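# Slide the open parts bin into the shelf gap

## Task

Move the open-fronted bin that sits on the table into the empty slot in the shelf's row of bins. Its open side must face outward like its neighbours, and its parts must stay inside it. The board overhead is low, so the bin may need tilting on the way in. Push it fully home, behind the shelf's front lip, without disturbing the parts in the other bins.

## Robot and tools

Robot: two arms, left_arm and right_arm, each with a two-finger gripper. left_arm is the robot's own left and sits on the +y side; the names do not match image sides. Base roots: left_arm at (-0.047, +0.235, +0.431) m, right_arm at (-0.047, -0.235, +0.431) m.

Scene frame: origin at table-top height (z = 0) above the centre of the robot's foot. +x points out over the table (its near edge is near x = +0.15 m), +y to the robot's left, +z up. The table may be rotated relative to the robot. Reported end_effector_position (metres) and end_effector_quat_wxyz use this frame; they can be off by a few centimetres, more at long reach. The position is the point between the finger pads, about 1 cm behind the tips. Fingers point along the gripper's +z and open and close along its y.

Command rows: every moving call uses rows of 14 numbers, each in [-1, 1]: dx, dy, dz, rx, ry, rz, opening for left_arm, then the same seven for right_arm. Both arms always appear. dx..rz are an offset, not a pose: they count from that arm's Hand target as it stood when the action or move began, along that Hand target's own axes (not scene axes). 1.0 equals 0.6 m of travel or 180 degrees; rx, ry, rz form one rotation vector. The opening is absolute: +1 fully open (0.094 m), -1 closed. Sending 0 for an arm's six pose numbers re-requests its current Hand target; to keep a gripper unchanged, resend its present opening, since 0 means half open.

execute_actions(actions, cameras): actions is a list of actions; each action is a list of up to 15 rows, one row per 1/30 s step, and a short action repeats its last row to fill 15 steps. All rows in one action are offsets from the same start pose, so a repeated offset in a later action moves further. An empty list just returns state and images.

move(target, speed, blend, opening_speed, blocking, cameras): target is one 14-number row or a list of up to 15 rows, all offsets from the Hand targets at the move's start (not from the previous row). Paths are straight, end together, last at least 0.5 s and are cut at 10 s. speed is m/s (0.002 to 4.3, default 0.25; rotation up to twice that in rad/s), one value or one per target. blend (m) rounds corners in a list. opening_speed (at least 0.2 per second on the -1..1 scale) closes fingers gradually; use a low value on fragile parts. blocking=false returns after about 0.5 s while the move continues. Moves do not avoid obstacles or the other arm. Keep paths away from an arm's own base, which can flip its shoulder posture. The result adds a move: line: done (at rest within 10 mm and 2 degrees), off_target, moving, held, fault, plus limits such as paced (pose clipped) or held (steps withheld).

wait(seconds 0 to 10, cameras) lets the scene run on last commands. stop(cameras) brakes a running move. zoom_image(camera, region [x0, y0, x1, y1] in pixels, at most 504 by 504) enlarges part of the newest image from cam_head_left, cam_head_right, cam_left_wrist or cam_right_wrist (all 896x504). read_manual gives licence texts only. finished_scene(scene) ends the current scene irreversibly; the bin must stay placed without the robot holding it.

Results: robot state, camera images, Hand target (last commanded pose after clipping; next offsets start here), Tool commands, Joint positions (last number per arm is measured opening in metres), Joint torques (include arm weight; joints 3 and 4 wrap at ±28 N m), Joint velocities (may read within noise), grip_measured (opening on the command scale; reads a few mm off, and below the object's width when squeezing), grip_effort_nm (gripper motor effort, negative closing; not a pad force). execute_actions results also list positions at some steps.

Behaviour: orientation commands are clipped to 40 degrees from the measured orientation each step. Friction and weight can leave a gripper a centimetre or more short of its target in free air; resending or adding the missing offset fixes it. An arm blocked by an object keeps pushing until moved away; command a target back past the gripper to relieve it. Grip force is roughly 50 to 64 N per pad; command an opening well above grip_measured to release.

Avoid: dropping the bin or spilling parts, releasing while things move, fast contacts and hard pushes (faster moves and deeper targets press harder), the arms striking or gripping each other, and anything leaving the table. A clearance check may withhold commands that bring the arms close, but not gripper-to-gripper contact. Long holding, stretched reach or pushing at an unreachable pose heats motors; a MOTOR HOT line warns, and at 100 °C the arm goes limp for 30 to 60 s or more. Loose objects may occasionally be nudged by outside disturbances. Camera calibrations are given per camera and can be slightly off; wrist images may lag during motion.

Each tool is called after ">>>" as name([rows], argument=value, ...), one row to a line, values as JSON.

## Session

>>> execute_actions(actions=[])

Scene clock: 0.00 s.
left_arm: end_effector_position=(+0.4548, +0.2428, +0.3939) grip_measured=+1.000 grip_effort_nm=n/a end_effector_quat_wxyz=(+0.187, +0.767, +0.562, -0.245) | right_arm: end_effector_position=(+0.7034, -0.0586, +0.3439) grip_measured=+1.000 grip_effort_nm=n/a end_effector_quat_wxyz=(+0.250, -0.407, +0.873, +0.102)
Joint positions: left_arm=[0.824 1.736 1.265 -1.094 0.328 2.037 0.094] | right_arm=[-0.492 2.158 1.72 -0.524 -0.028 -0.749 0.094]
Joint velocities: within noise
Joint torques (N m): no reading
Heat: left arm: hottest waist 33 °C; right arm: hottest waist 33 °C.
Hand target: left_arm +0.4636, +0.2451, +0.3986; +0.192, +0.769, +0.562, -0.237 | right_arm +0.7137, -0.0593, +0.3540; +0.261, -0.405, +0.871, +0.099
Tool commands: left_gripper/opening=+1.0 right_gripper/opening=+1.0
camera_calibration:
cam_left_wrist: T_world_to_cam=[[-0.957829, 0.287155, -0.0102375, 0.370457], [0.287321, 0.957544, -0.0235613, -0.34717], [0.00303715, -0.0255092, -0.99967, 0.522971], [0, 0, 0, 1]] pos_world=[0.452996, 0.239392, 0.518411]
cam_right_wrist: T_world_to_cam=[[0.758872, -0.651051, 0.0156894, -0.576813], [-0.650307, -0.756276, 0.0717529, 0.394528], [-0.0348492, -0.0646542, -0.997299, 0.485937], [0, 0, 0, 1]] pos_world=[0.711225, -0.0457448, 0.465366]

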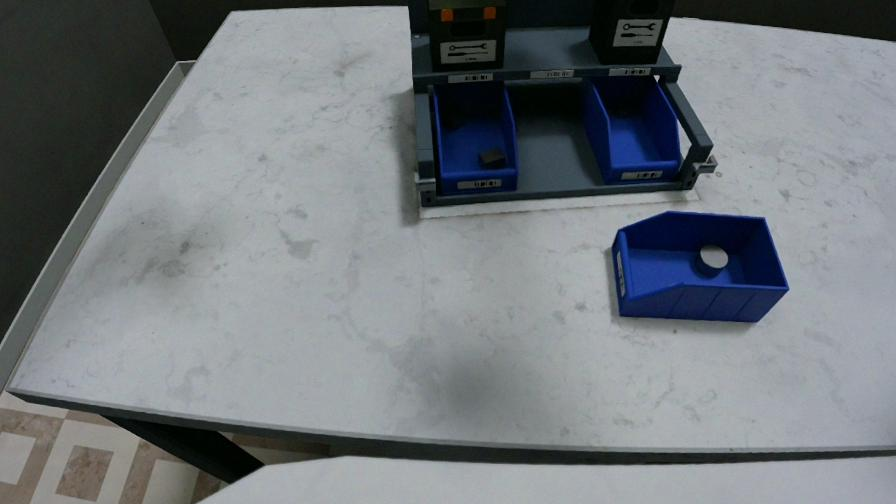

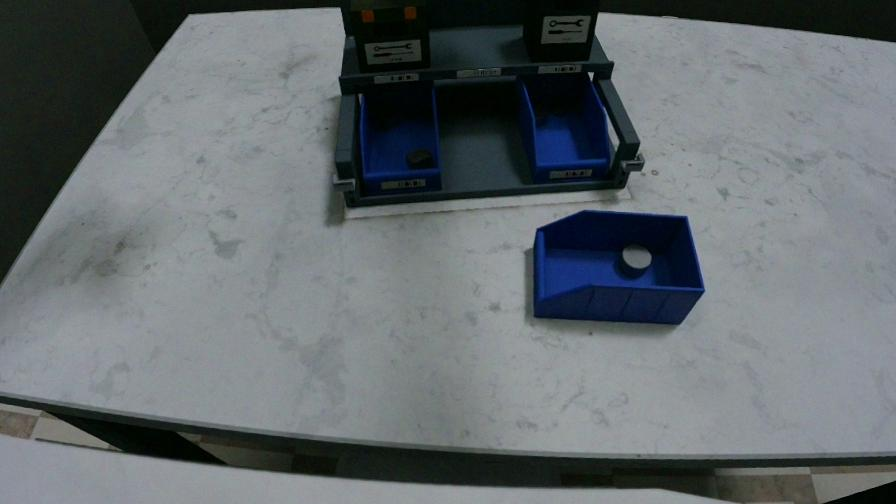

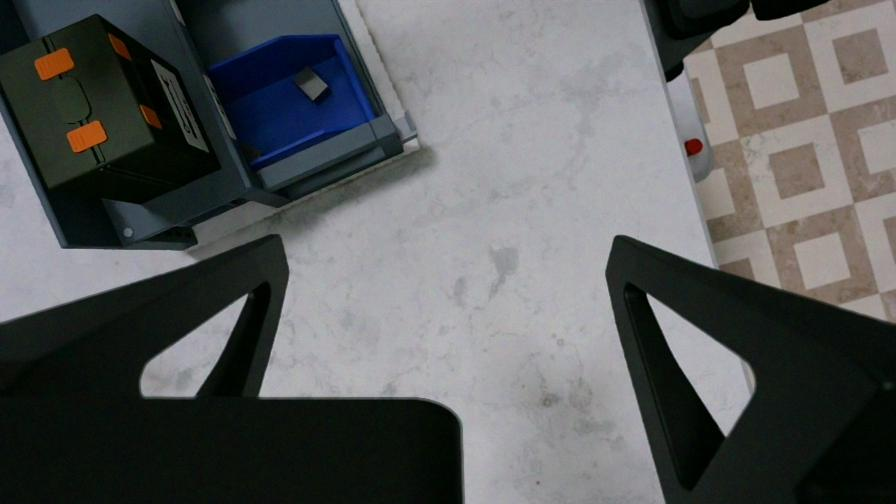

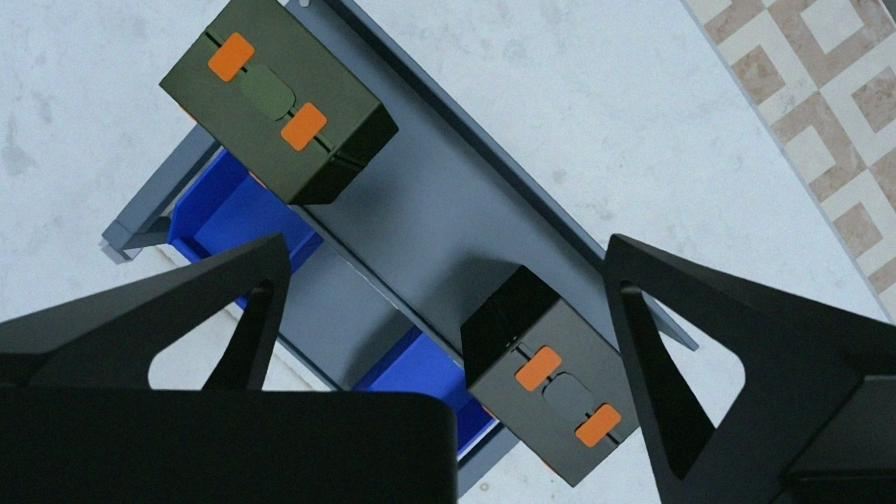

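>>> zoom_image(camera="cam_head_left", region=[580, 180, 820, 350])

>>> zoom_image(camera="cam_head_right", region=[500, 180, 740, 350])

>>> zoom_image(camera="cam_head_left", region=[400, 50, 730, 230])

>>> zoom_image(camera="cam_head_right", region=[320, 50, 660, 230])

Scaled by 2.100.

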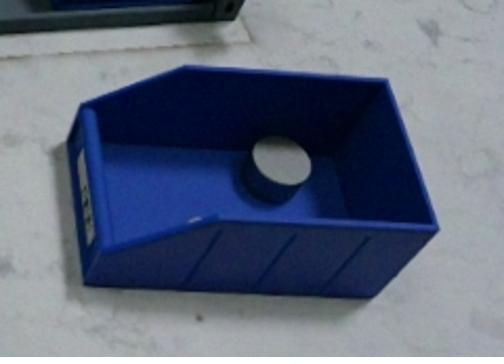

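Scaled by 2.100.

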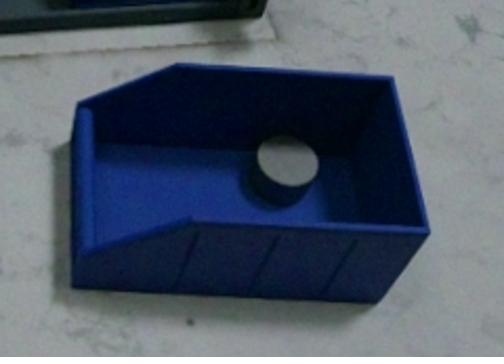

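Scaled by 1.527.

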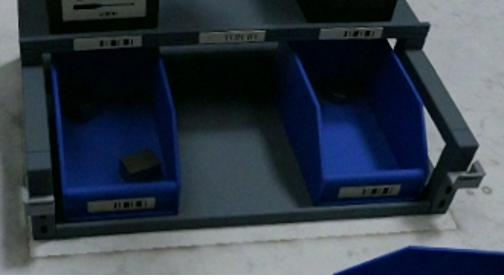

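Scaled by 1.482.

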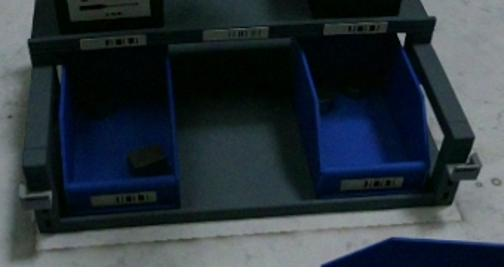

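>>> move([
  [-0.0480, -0.0810, 0.1103, -0.1776, 0.1439, -0.5765, 1, 0.2193, 0.2360, -0.1615, 0.0373, 0.0859, 0.1495, -0.45],
  [-0.1177, 0.1803, 0.3228, 0.2780, 0.0291, 0.8624, 1, 0.5995, 0.3985, 0.0747, 0.0746, 0.1717, 0.2989, -0.45],
], speed=0.35, blend=0.02)

Scene clock: 23.47 s.
left_arm: end_effector_position=(+0.5062, +0.0630, +0.2801) grip_measured=+1.000 grip_effort_nm=-0.002 end_effector_quat_wxyz=(+0.006, +0.705, -0.709, -0.010) | right_arm: end_effector_position=(+0.3543, -0.1175, +0.1189) grip_measured=-0.448 grip_effort_nm=-0.120 end_effector_quat_wxyz=(-0.002, +0.038, +0.999, +0.001)
Joint positions: left_arm=[0.372 2.109 1.41 -0.76 -0.334 -1.888 0.094] | right_arm=[-0.504 2.287 0.984 -0.091 0.311 0.253 0.026]
Joint velocities: within noise
Joint torques (N m): left_arm=[-8.41 -15.03 8.24 0.06 -0.19 -0.24] | right_arm=[4.84 -13.27 1.46 0.4 0.04 0.08]
Heat: left arm: hottest elbow 35 °C; right arm: hottest shoulder 38 °C.
Hand target: left_arm +0.5202, +0.0500, +0.2849; +0.000, +0.707, -0.707, +0.000 | right_arm +0.3570, -0.1209, +0.1142; +0.000, +0.048, +0.999, +0.000
Off the commanded pose: left_arm 0.020 m, 1 deg | right_arm 0.006 m, 1 deg.
move: off_target (left_arm)
camera_calibration:
cam_left_wrist: T_world_to_cam=[[0.999605, 0.00484549, -0.0276744, -0.498193], [0.0195758, -0.826675, 0.562339, -0.108664], [-0.0201529, -0.562659, -0.826443, 0.401574], [0, 0, 0, 1]] pos_world=[0.508216, 0.138533, 0.379197]
cam_right_wrist: T_world_to_cam=[[-0.0845531, -0.996388, -0.0078641, -0.0856657], [-0.809862, 0.0641224, 0.583105, 0.231253], [-0.580494, 0.0556721, -0.812359, 0.431084], [0, 0, 0, 1]] pos_world=[0.430281, -0.124184, 0.214677]

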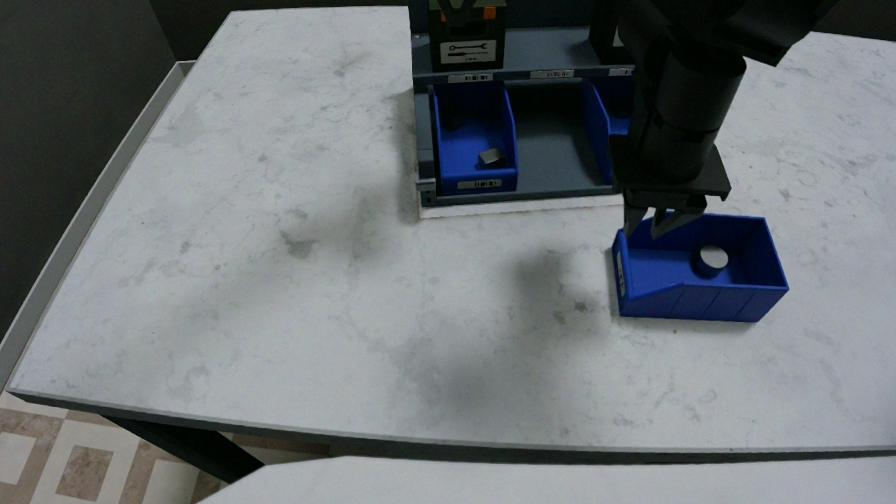

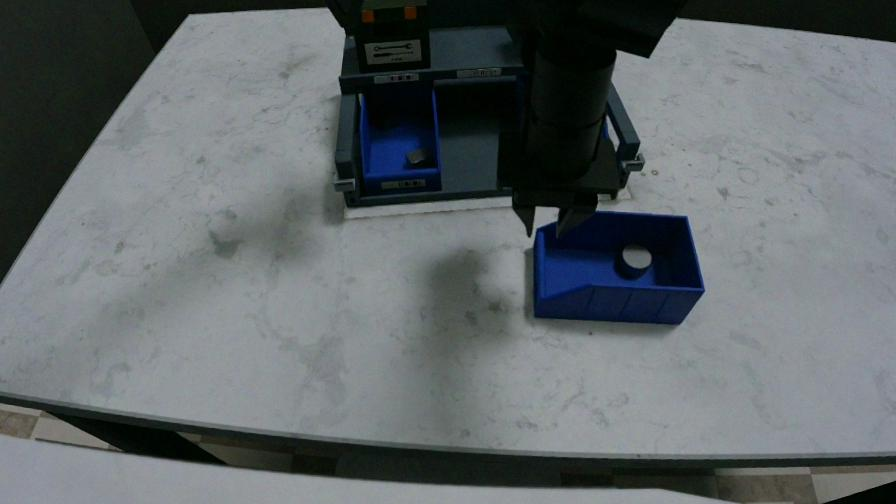

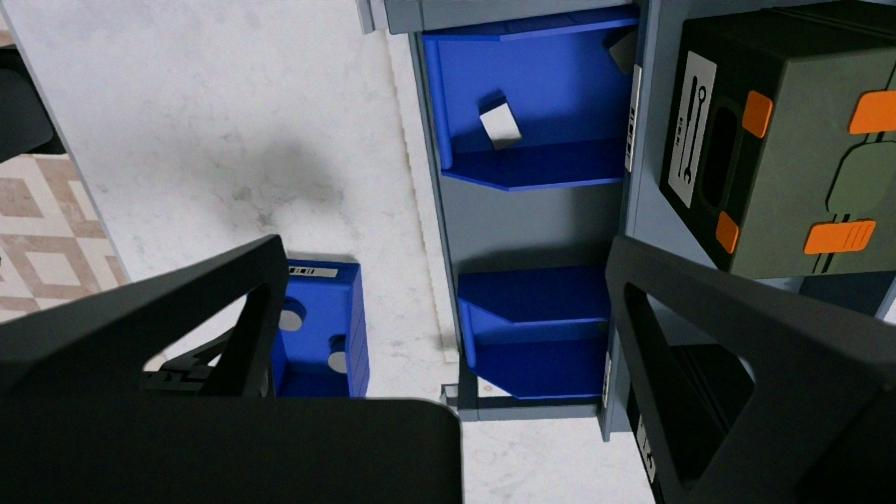

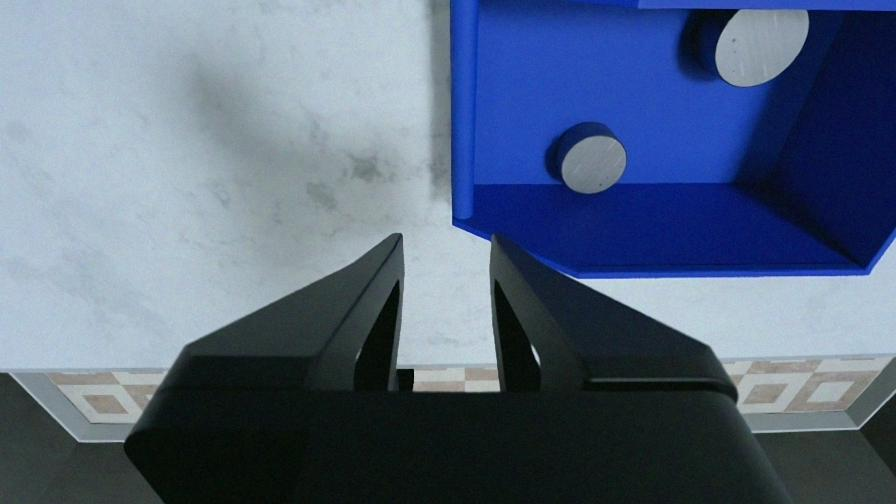

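>>> move([
  [0, 0, 0, 0, 0, 0, 1, -0.0237, -0.0083, 0.0817, 0, 0, -0.0025, -0.5],
], speed=0.12, cameras=["cam_head_left", "cam_left_wrist", "cam_right_wrist"])

>>> zoom_image(camera="cam_right_wrist", region=[380, 0, 700, 330])

>>> zoom_image(camera="cam_left_wrist", region=[340, 0, 680, 450])

Scene clock: 27.40 s.
left_arm: end_effector_position=(+0.5063, +0.0629, +0.2800) grip_measured=+1.000 grip_effort_nm=-0.007 end_effector_quat_wxyz=(+0.006, +0.706, -0.708, -0.010) | right_arm: end_effector_position=(+0.3700, -0.1251, +0.0708) grip_measured=-0.498 grip_effort_nm=-0.129 end_effector_quat_wxyz=(-0.001, +0.043, +0.999, +0.000)
Joint positions: left_arm=[0.372 2.109 1.41 -0.76 -0.334 -1.889 0.094] | right_arm=[-0.556 2.409 1.089 -0.057 0.305 0.21 0.024]
Joint velocities: within noise
Joint torques (N m): left_arm=[-8.41 -15.03 8.24 0.05 -0.19 -0.24] | right_arm=[4.72 -13.22 1.2 0.38 -0.1 -0.04]
Heat: left arm: hottest elbow 35 °C; right arm: hottest shoulder 38 °C.
Hand target: left_arm +0.5202, +0.0499, +0.2849; +0.000, +0.707, -0.707, +0.000 | right_arm +0.3707, -0.1273, +0.0651; +0.000, +0.044, +0.999, +0.000
Off the commanded pose: left_arm 0.020 m, 1 deg | right_arm 0.006 m, 0 deg.
move: off_target (left_arm)
camera_calibration:
cam_left_wrist: T_world_to_cam=[[0.999597, 0.00600989, -0.0277611, -0.498319], [0.0205872, -0.826661, 0.562323, -0.109201], [-0.0195695, -0.562668, -0.826452, 0.401143], [0, 0, 0, 1]] pos_world=[0.508216, 0.138433, 0.379097]
cam_right_wrist: T_world_to_cam=[[-0.0948488, -0.995482, -0.00437765, -0.0885775], [-0.810181, 0.0746367, 0.581408, 0.274115], [-0.578455, 0.0586926, -0.8136, 0.401229], [0, 0, 0, 1]] pos_world=[0.445774, -0.132186, 0.166679]
Images, in order (width x height): cam_head_left 896x504, cam_left_wrist 896x504, cam_right_wrist 896x504.

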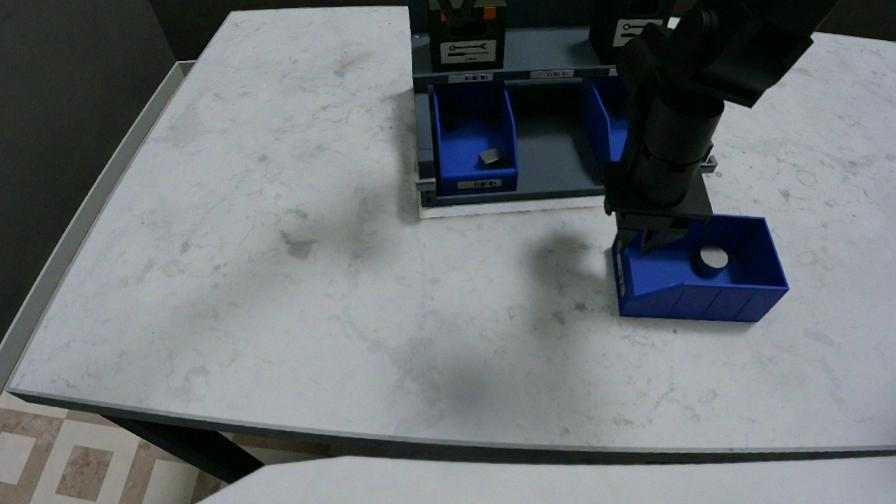

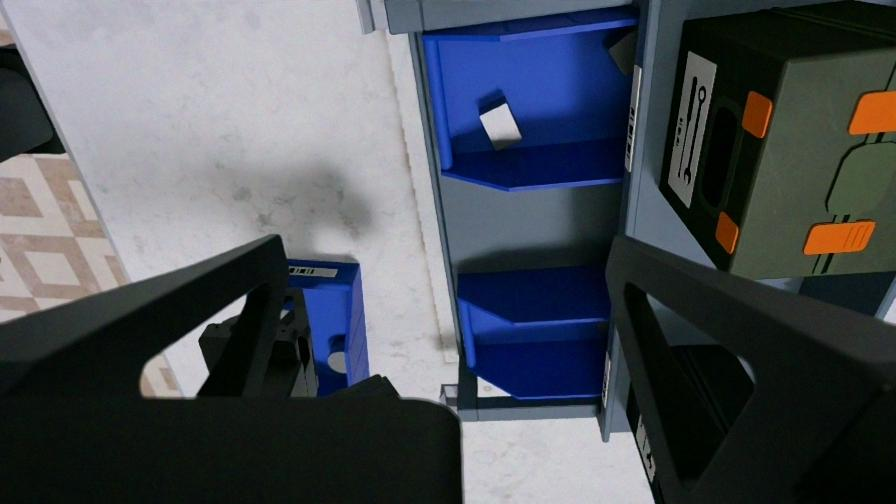

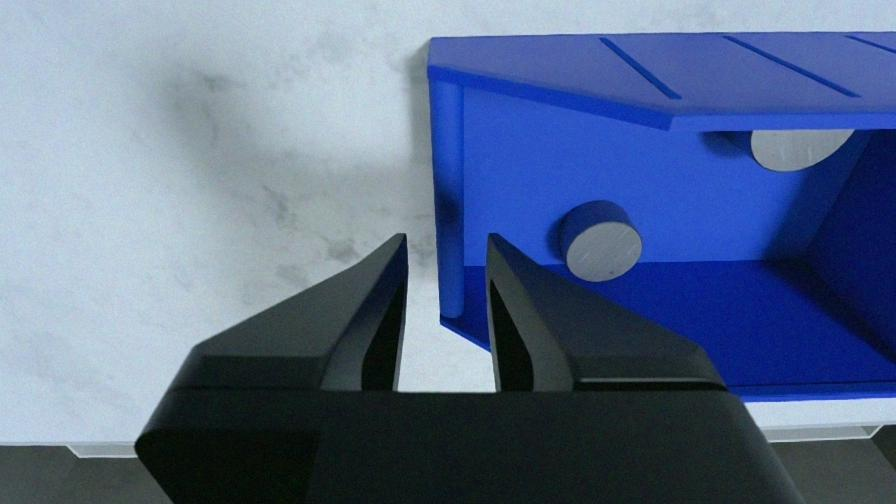

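Scaled by 1.527.

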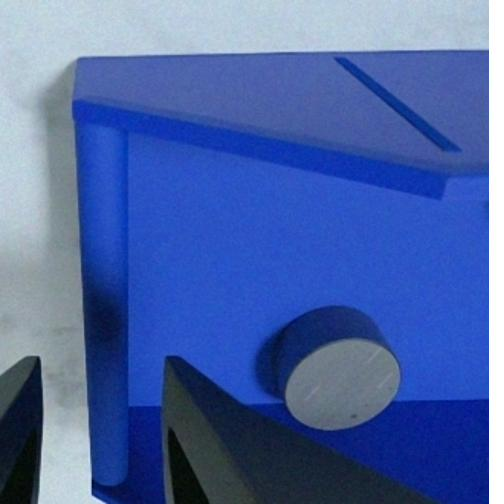

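Scaled by 1.120.

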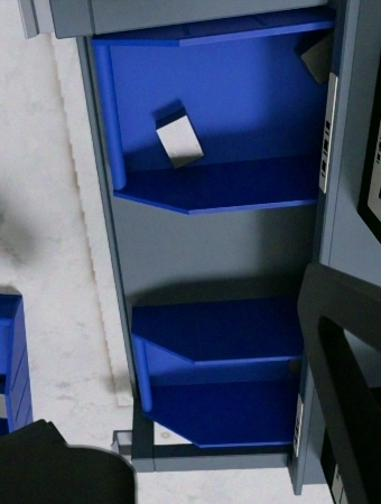

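>>> move([
  [0, 0, 0, 0, 0, 0, 1, 0, -0.002, 0.0747, 0, 0, -0.0061, -0.55],
  [0, 0, 0, 0, 0, 0, 1, 0, -0.002, 0.0747, 0, 0, -0.0061, -0.95],
], speed=0.07, opening_speed=0.3, cameras=["cam_head_left", "cam_right_wrist"])

Scene clock: 32.23 s.
left_arm: end_effector_position=(+0.5063, +0.0629, +0.2800) grip_measured=+1.000 grip_effort_nm=-0.007 end_effector_quat_wxyz=(+0.006, +0.706, -0.708, -0.010) | right_arm: end_effector_position=(+0.3726, -0.1257, +0.0270) grip_measured=-0.821 grip_effort_nm=-1.057 end_effector_quat_wxyz=(+0.001, +0.032, +1.000, +0.000)
Joint positions: left_arm=[0.372 2.109 1.41 -0.76 -0.334 -1.889 0.094] | right_arm=[-0.587 2.521 1.17 -0.013 0.299 0.154 0.008]
Joint velocities: within noise
Joint torques (N m): left_arm=[-8.41 -15.03 8.24 0.03 -0.18 -0.24] | right_arm=[4.78 -13.16 0.83 0.4 -0.07 -0.03]
Heat: left arm: hottest elbow 36 °C; right arm: hottest shoulder 38 °C.
Hand target: left_arm +0.5203, +0.0499, +0.2849; +0.000, +0.707, -0.707, +0.000 | right_arm +0.3707, -0.1285, +0.0203; +0.000, +0.034, +0.999, +0.000
Off the commanded pose: left_arm 0.020 m, 1 deg | right_arm 0.008 m, 0 deg.
move: off_target (left_arm)
camera_calibration:
cam_right_wrist: T_world_to_cam=[[-0.0717932, -0.997404, -0.00555295, -0.0978962], [-0.813904, 0.055365, 0.578355, 0.300671], [-0.576546, 0.0460415, -0.815766, 0.364951], [0, 0, 0, 1]] pos_world=[0.4481, -0.131092, 0.123277]
Images, in order (width x height): cam_head_left 896x504, cam_right_wrist 896x504.

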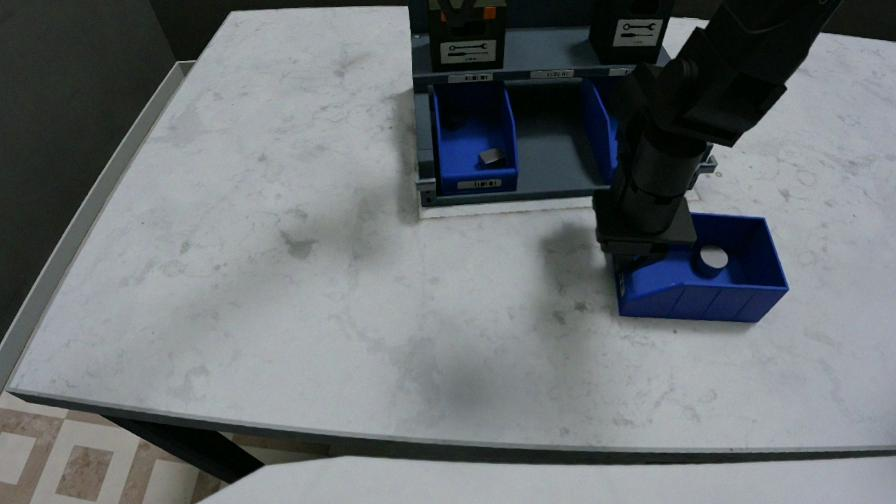

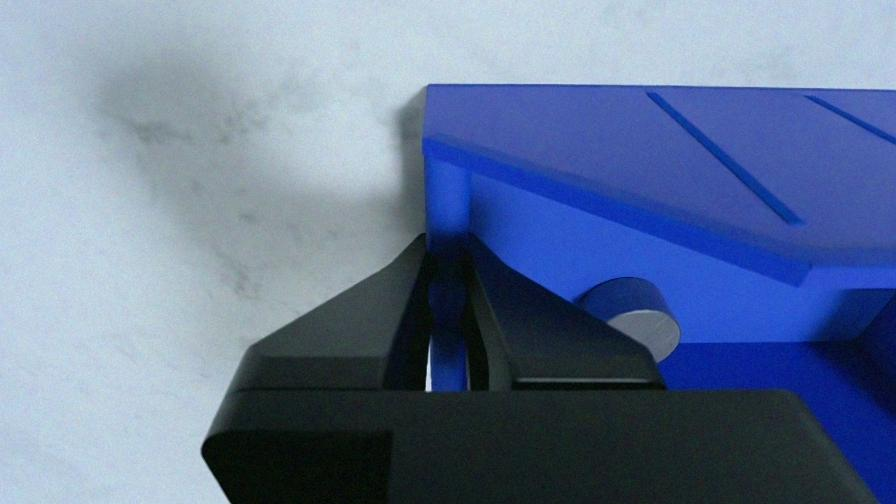

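>>> move([
  [0, 0, 0, 0, 0, 0, 1, 0, 0, -0.15, 0, 0, 0, -0.95],
], speed=0.07, cameras=["cam_head_left", "cam_right_wrist"])

Scene clock: 44.57 s.
left_arm: end_effector_position=(+0.5063, +0.0629, +0.2800) grip_measured=+1.000 grip_effort_nm=-0.002 end_effector_quat_wxyz=(+0.006, +0.706, -0.708, -0.010) | right_arm: end_effector_position=(+0.3622, -0.1324, +0.0960) grip_measured=-0.823 grip_effort_nm=-1.067 end_effector_quat_wxyz=(-0.009, +0.036, +0.999, +0.002)
Joint positions: left_arm=[0.372 2.109 1.41 -0.76 -0.334 -1.889 0.094] | right_arm=[-0.556 2.336 1.032 -0.088 0.298 0.2 0.008]
Joint velocities: within noise
Joint torques (N m): left_arm=[-8.41 -15.03 8.23 0.05 -0.19 -0.24] | right_arm=[7.36 -16.21 0.32 -0.54 0.33 0.1]
Heat: left arm: hottest elbow 38 °C; right arm: hottest shoulder 37 °C.
Hand target: left_arm +0.5203, +0.0499, +0.2849; +0.000, +0.707, -0.707, +0.000 | right_arm +0.3705, -0.1285, +0.1103; +0.000, +0.034, +0.999, +0.000
Off the commanded pose: left_arm 0.020 m, 1 deg | right_arm 0.017 m, 1 deg.
move: off_target (left_arm, right_arm)
camera_calibration:
cam_right_wrist: T_world_to_cam=[[-0.0801773, -0.996744, -0.00855509, -0.101556], [-0.802078, 0.059418, 0.594256, 0.247507], [-0.591813, 0.0545077, -0.80423, 0.421062], [0, 0, 0, 1]] pos_world=[0.439567, -0.138883, 0.190679]
Images, in order (width x height): cam_head_left 896x504, cam_right_wrist 896x504.

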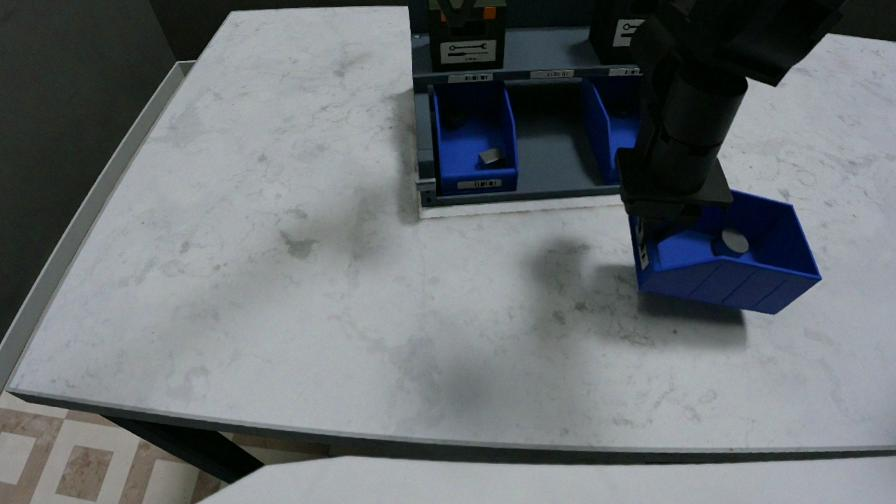

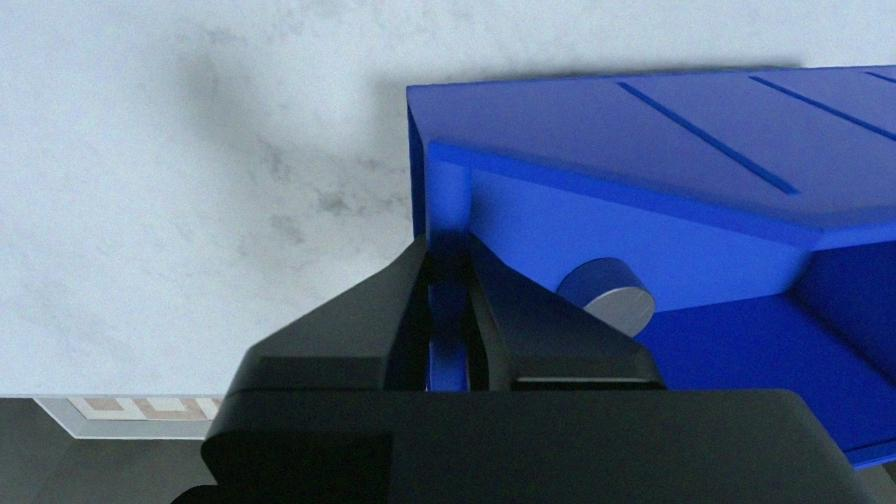

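>>> move([
  [0, 0, 0, 0, 0, 0, 1, 0.1040, 0.0438, -0.0028, 0, 0, -0.27, -0.95],
  [0, 0, 0, 0, 0, 0, 1, 0.1037, 0.0857, -0.0062, 0, 0, -0.5405, -0.95],
  [0, 0, 0, 0, 0, 0, 1, 0.0680, 0.1032, -0.0062, 0, 0, -0.5405, -0.95],
], speed=[0.22, 0.22, 0.06], blend=[0.02, 0.01, 0])

>>> zoom_image(camera="cam_left_wrist", region=[180, 130, 640, 430])

Scene clock: 51.07 s.
left_arm: end_effector_position=(+0.5063, +0.0629, +0.2800) grip_measured=+1.000 grip_effort_nm=-0.002 end_effector_quat_wxyz=(+0.006, +0.706, -0.708, -0.010) | right_arm: end_effector_position=(+0.3299, -0.0738, +0.1100) grip_measured=-0.823 grip_effort_nm=-1.067 end_effector_quat_wxyz=(-0.006, -0.719, +0.695, +0.003)
Joint positions: left_arm=[0.372 2.109 1.41 -0.76 -0.334 -1.889 0.094] | right_arm=[-0.403 2.353 0.996 -0.08 0.331 -1.319 0.008]
Joint velocities: within noise
Joint torques (N m): left_arm=[-8.41 -15.03 8.24 0.03 -0.18 -0.23] | right_arm=[8 -13.74 1.35 -0.34 0 -0.05]
Heat: left arm: hottest elbow 39 °C; right arm: hottest shoulder 37 °C.
Hand target: left_arm +0.5203, +0.0499, +0.2849; +0.000, +0.707, -0.707, +0.000 | right_arm +0.3341, -0.0640, +0.1140; +0.000, +0.727, -0.686, +0.000
Off the commanded pose: left_arm 0.020 m, 1 deg | right_arm 0.011 m, 2 deg.
move: off_target (left_arm, right_arm)
camera_calibration:
cam_left_wrist: T_world_to_cam=[[0.999597, 0.00600989, -0.0277611, -0.498319], [0.0205872, -0.826661, 0.562323, -0.109201], [-0.0195695, -0.562668, -0.826452, 0.401143], [0, 0, 0, 1]] pos_world=[0.508216, 0.138433, 0.379097]
cam_right_wrist: T_world_to_cam=[[0.999534, 0.0247488, -0.0178661, -0.325425], [0.0305236, -0.812709, 0.58187, -0.127982], [-0.000119322, -0.582144, -0.813085, 0.168755], [0, 0, 0, 1]] pos_world=[0.3292, 0.00228121, 0.205867]

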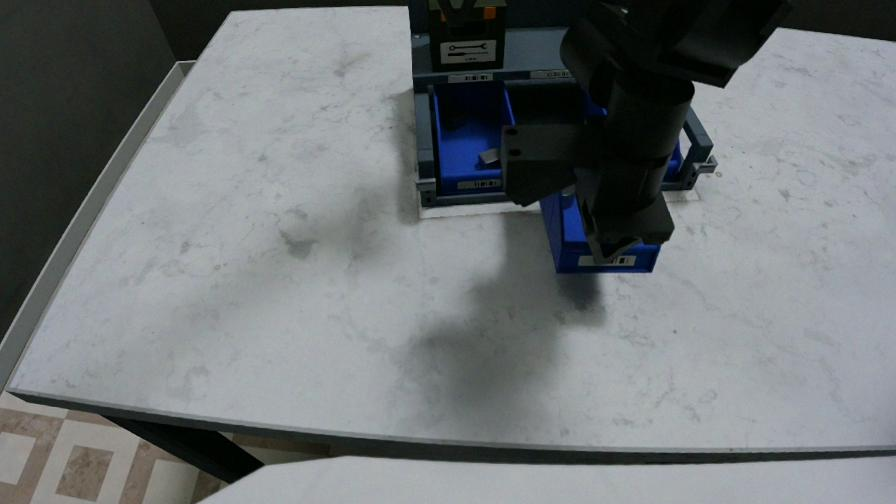

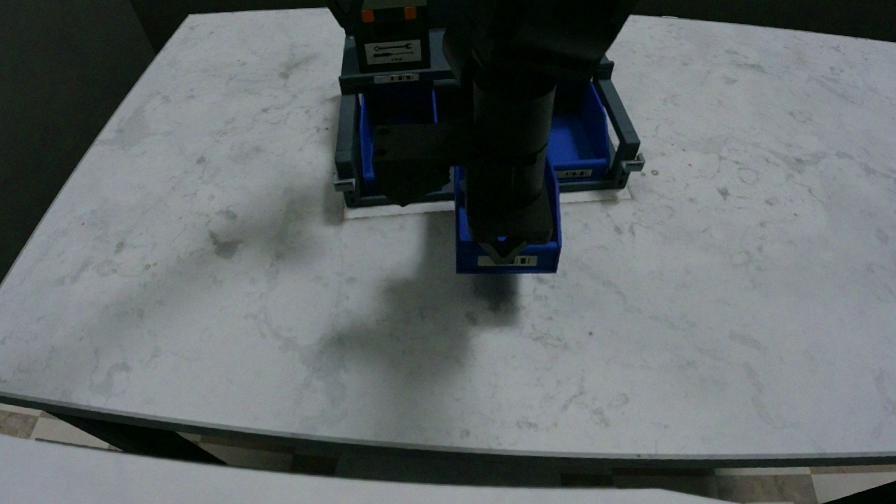

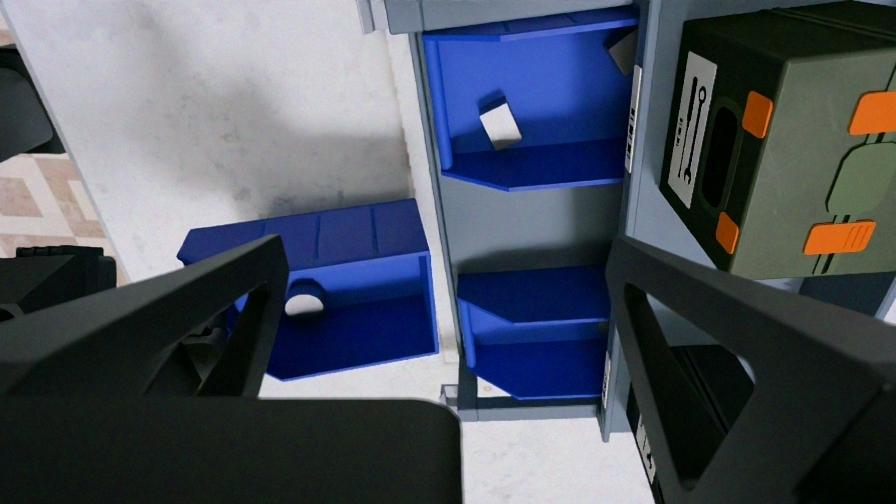

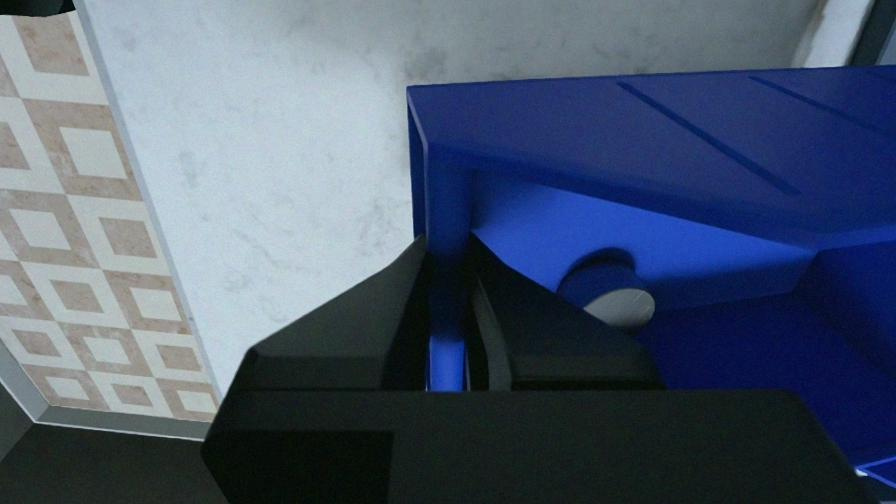

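Scaled by 1.096.

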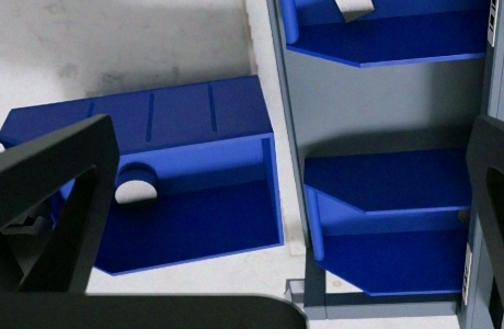

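>>> move([
  [0, 0, 0, 0, 0, 0, 1, -0.0163, -0.0095, 0.01, 0, 0, -0.0061, -0.95],
], speed=0.06, cameras=["cam_left_wrist"])

>>> zoom_image(camera="cam_left_wrist", region=[380, 130, 640, 430])

Scene clock: 55.57 s.
left_arm: end_effector_position=(+0.5063, +0.0629, +0.2800) grip_measured=+1.000 grip_effort_nm=-0.002 end_effector_quat_wxyz=(+0.006, +0.706, -0.708, -0.010) | right_arm: end_effector_position=(+0.3331, -0.0640, +0.1042) grip_measured=-0.823 grip_effort_nm=-1.072 end_effector_quat_wxyz=(-0.006, -0.726, +0.687, +0.004)
Joint positions: left_arm=[0.372 2.109 1.41 -0.76 -0.334 -1.889 0.094] | right_arm=[-0.389 2.377 1.027 -0.095 0.332 -1.324 0.008]
Joint velocities: within noise
Joint torques (N m): left_arm=[-8.41 -15.03 8.23 0.03 -0.18 -0.24] | right_arm=[7.94 -13.74 1.76 -0.32 0.03 -0.06]
Heat: left arm: hottest elbow 39 °C; right arm: hottest shoulder 37 °C.
Hand target: left_arm +0.5203, +0.0499, +0.2849; +0.000, +0.707, -0.707, +0.000 | right_arm +0.3393, -0.0539, +0.1081; +0.000, +0.734, -0.679, +0.000
Off the commanded pose: left_arm 0.020 m, 1 deg | right_arm 0.012 m, 2 deg.
move: off_target (left_arm, right_arm)
camera_calibration:
cam_left_wrist: T_world_to_cam=[[0.999597, 0.00600989, -0.0277611, -0.498319], [0.0205872, -0.826661, 0.562323, -0.109201], [-0.0195695, -0.562668, -0.826452, 0.401143], [0, 0, 0, 1]] pos_world=[0.508216, 0.138433, 0.379097]
Images, in order (width x height): cam_left_wrist 896x504.

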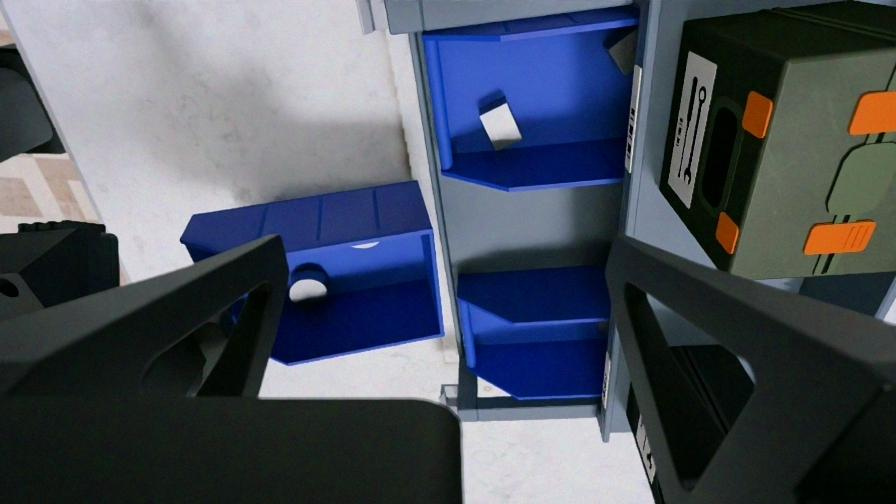

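Scaled by 1.680.

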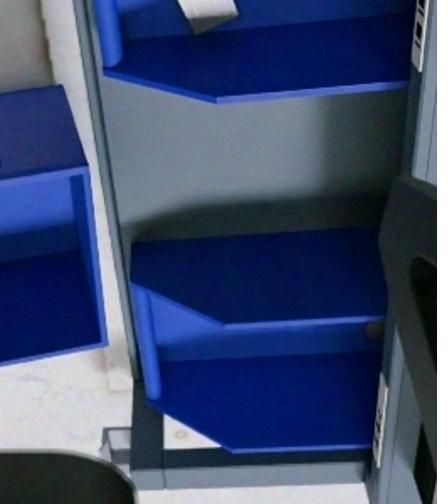

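>>> move([
  [0, 0, 0, 0, 0, 0, 1, 0.0008, -0.0551, 0.0067, 0, 0, 0, -0.95],
  [0, 0, 0, 0, 0, 0, 1, 0.0048, -0.1359, 0.0268, 0, 0, 0, -0.95],
], speed=0.06, cameras=["cam_head_left", "cam_left_wrist", "cam_right_wrist"])

>>> zoom_image(camera="cam_left_wrist", region=[380, 130, 640, 430])

Scene clock: 74.63 s.
left_arm: end_effector_position=(+0.5063, +0.0629, +0.2800) grip_measured=+1.000 grip_effort_nm=-0.002 end_effector_quat_wxyz=(+0.006, +0.706, -0.708, -0.010) | right_arm: end_effector_position=(+0.3621, -0.0593, +0.0872) grip_measured=-0.825 grip_effort_nm=-1.067 end_effector_quat_wxyz=(-0.044, -0.749, +0.661, +0.028)
Joint positions: left_arm=[0.372 2.109 1.41 -0.76 -0.334 -1.889 0.094] | right_arm=[-0.409 2.439 1.198 -0.292 0.329 -1.385 0.008]
Joint velocities: within noise
Joint torques (N m): left_arm=[-8.41 -15.03 8.23 0.05 -0.18 -0.23] | right_arm=[5.6 -15.85 6.52 0.88 -0.07 0.01]
Heat: left arm: hottest elbow 41 °C; right arm: hottest shoulder 38 °C.
Hand target: left_arm +0.5203, +0.0499, +0.2850; +0.000, +0.707, -0.707, +0.000 | right_arm +0.4209, -0.0505, +0.0920; +0.000, +0.734, -0.679, +0.000
Off the commanded pose: left_arm 0.020 m, 1 deg | right_arm 0.060 m, 7 deg.
move: off_target (left_arm, right_arm)
camera_calibration:
cam_left_wrist: T_world_to_cam=[[0.999594, 0.0063702, -0.0277704, -0.498264], [0.0208903, -0.826657, 0.562319, -0.109352], [-0.0193745, -0.562671, -0.826454, 0.401043], [0, 0, 0, 1]] pos_world=[0.508117, 0.138433, 0.379097]
cam_right_wrist: T_world_to_cam=[[0.987547, 0.113909, -0.108514, -0.340815], [0.156199, -0.792211, 0.589918, -0.148913], [-0.018769, -0.599522, -0.800138, 0.163262], [0, 0, 0, 1]] pos_world=[0.362895, 0.0187303, 0.181495]
Images, in order (width x height): cam_head_left 896x504, cam_left_wrist 896x504, cam_right_wrist 896x504.

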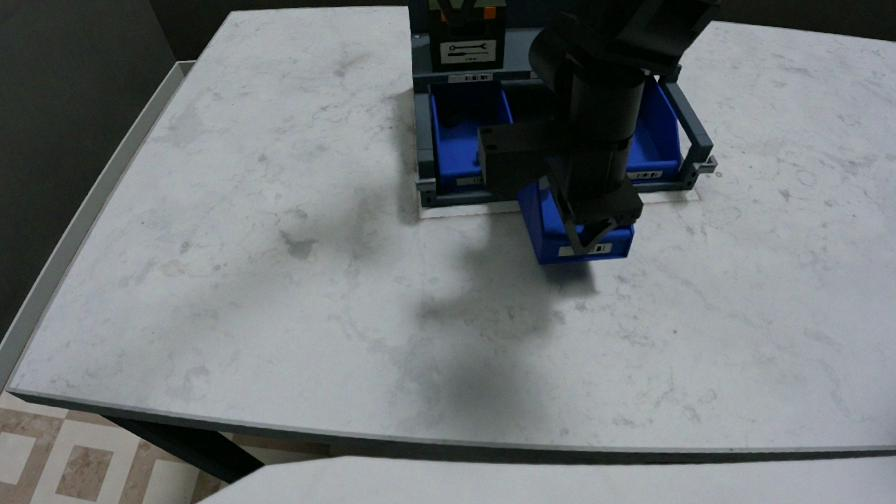

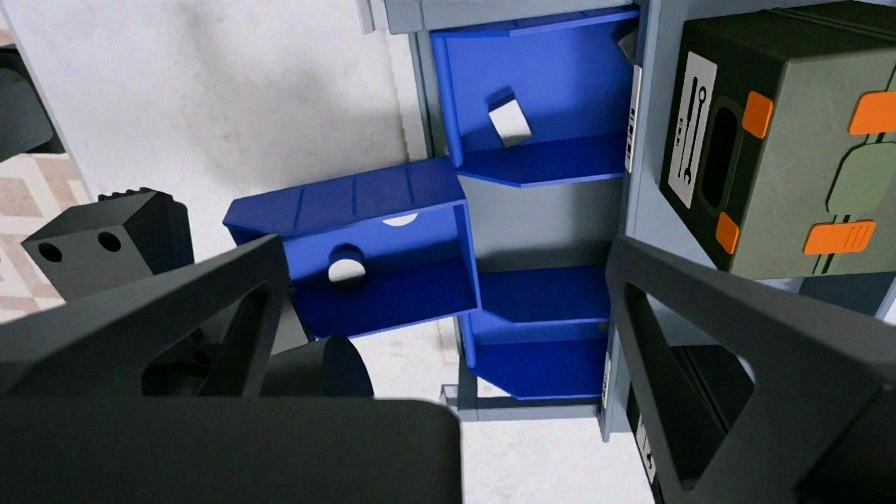

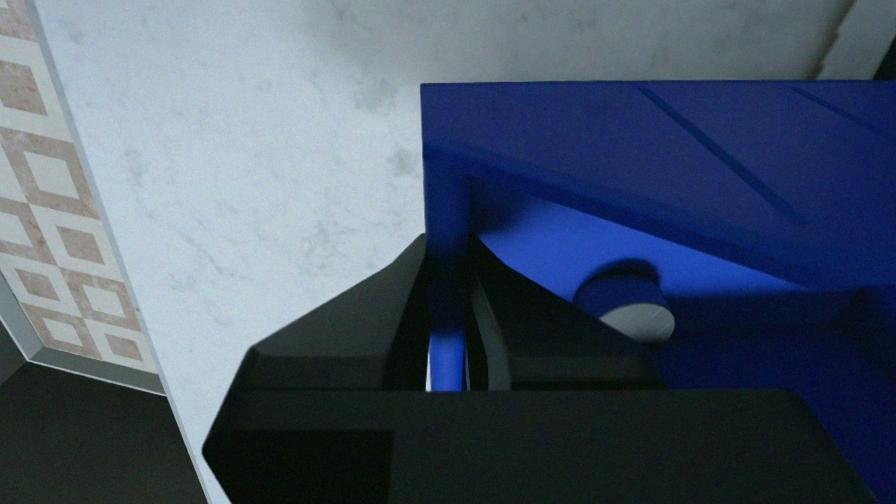

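Scaled by 1.680.

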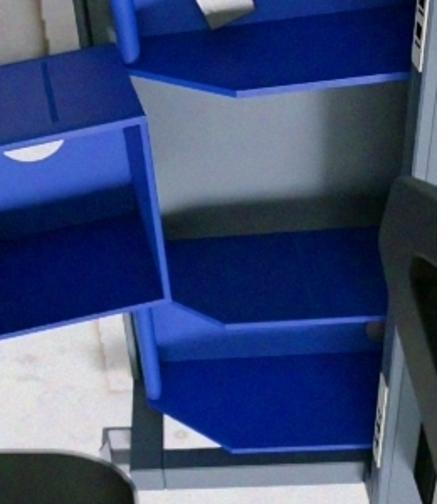

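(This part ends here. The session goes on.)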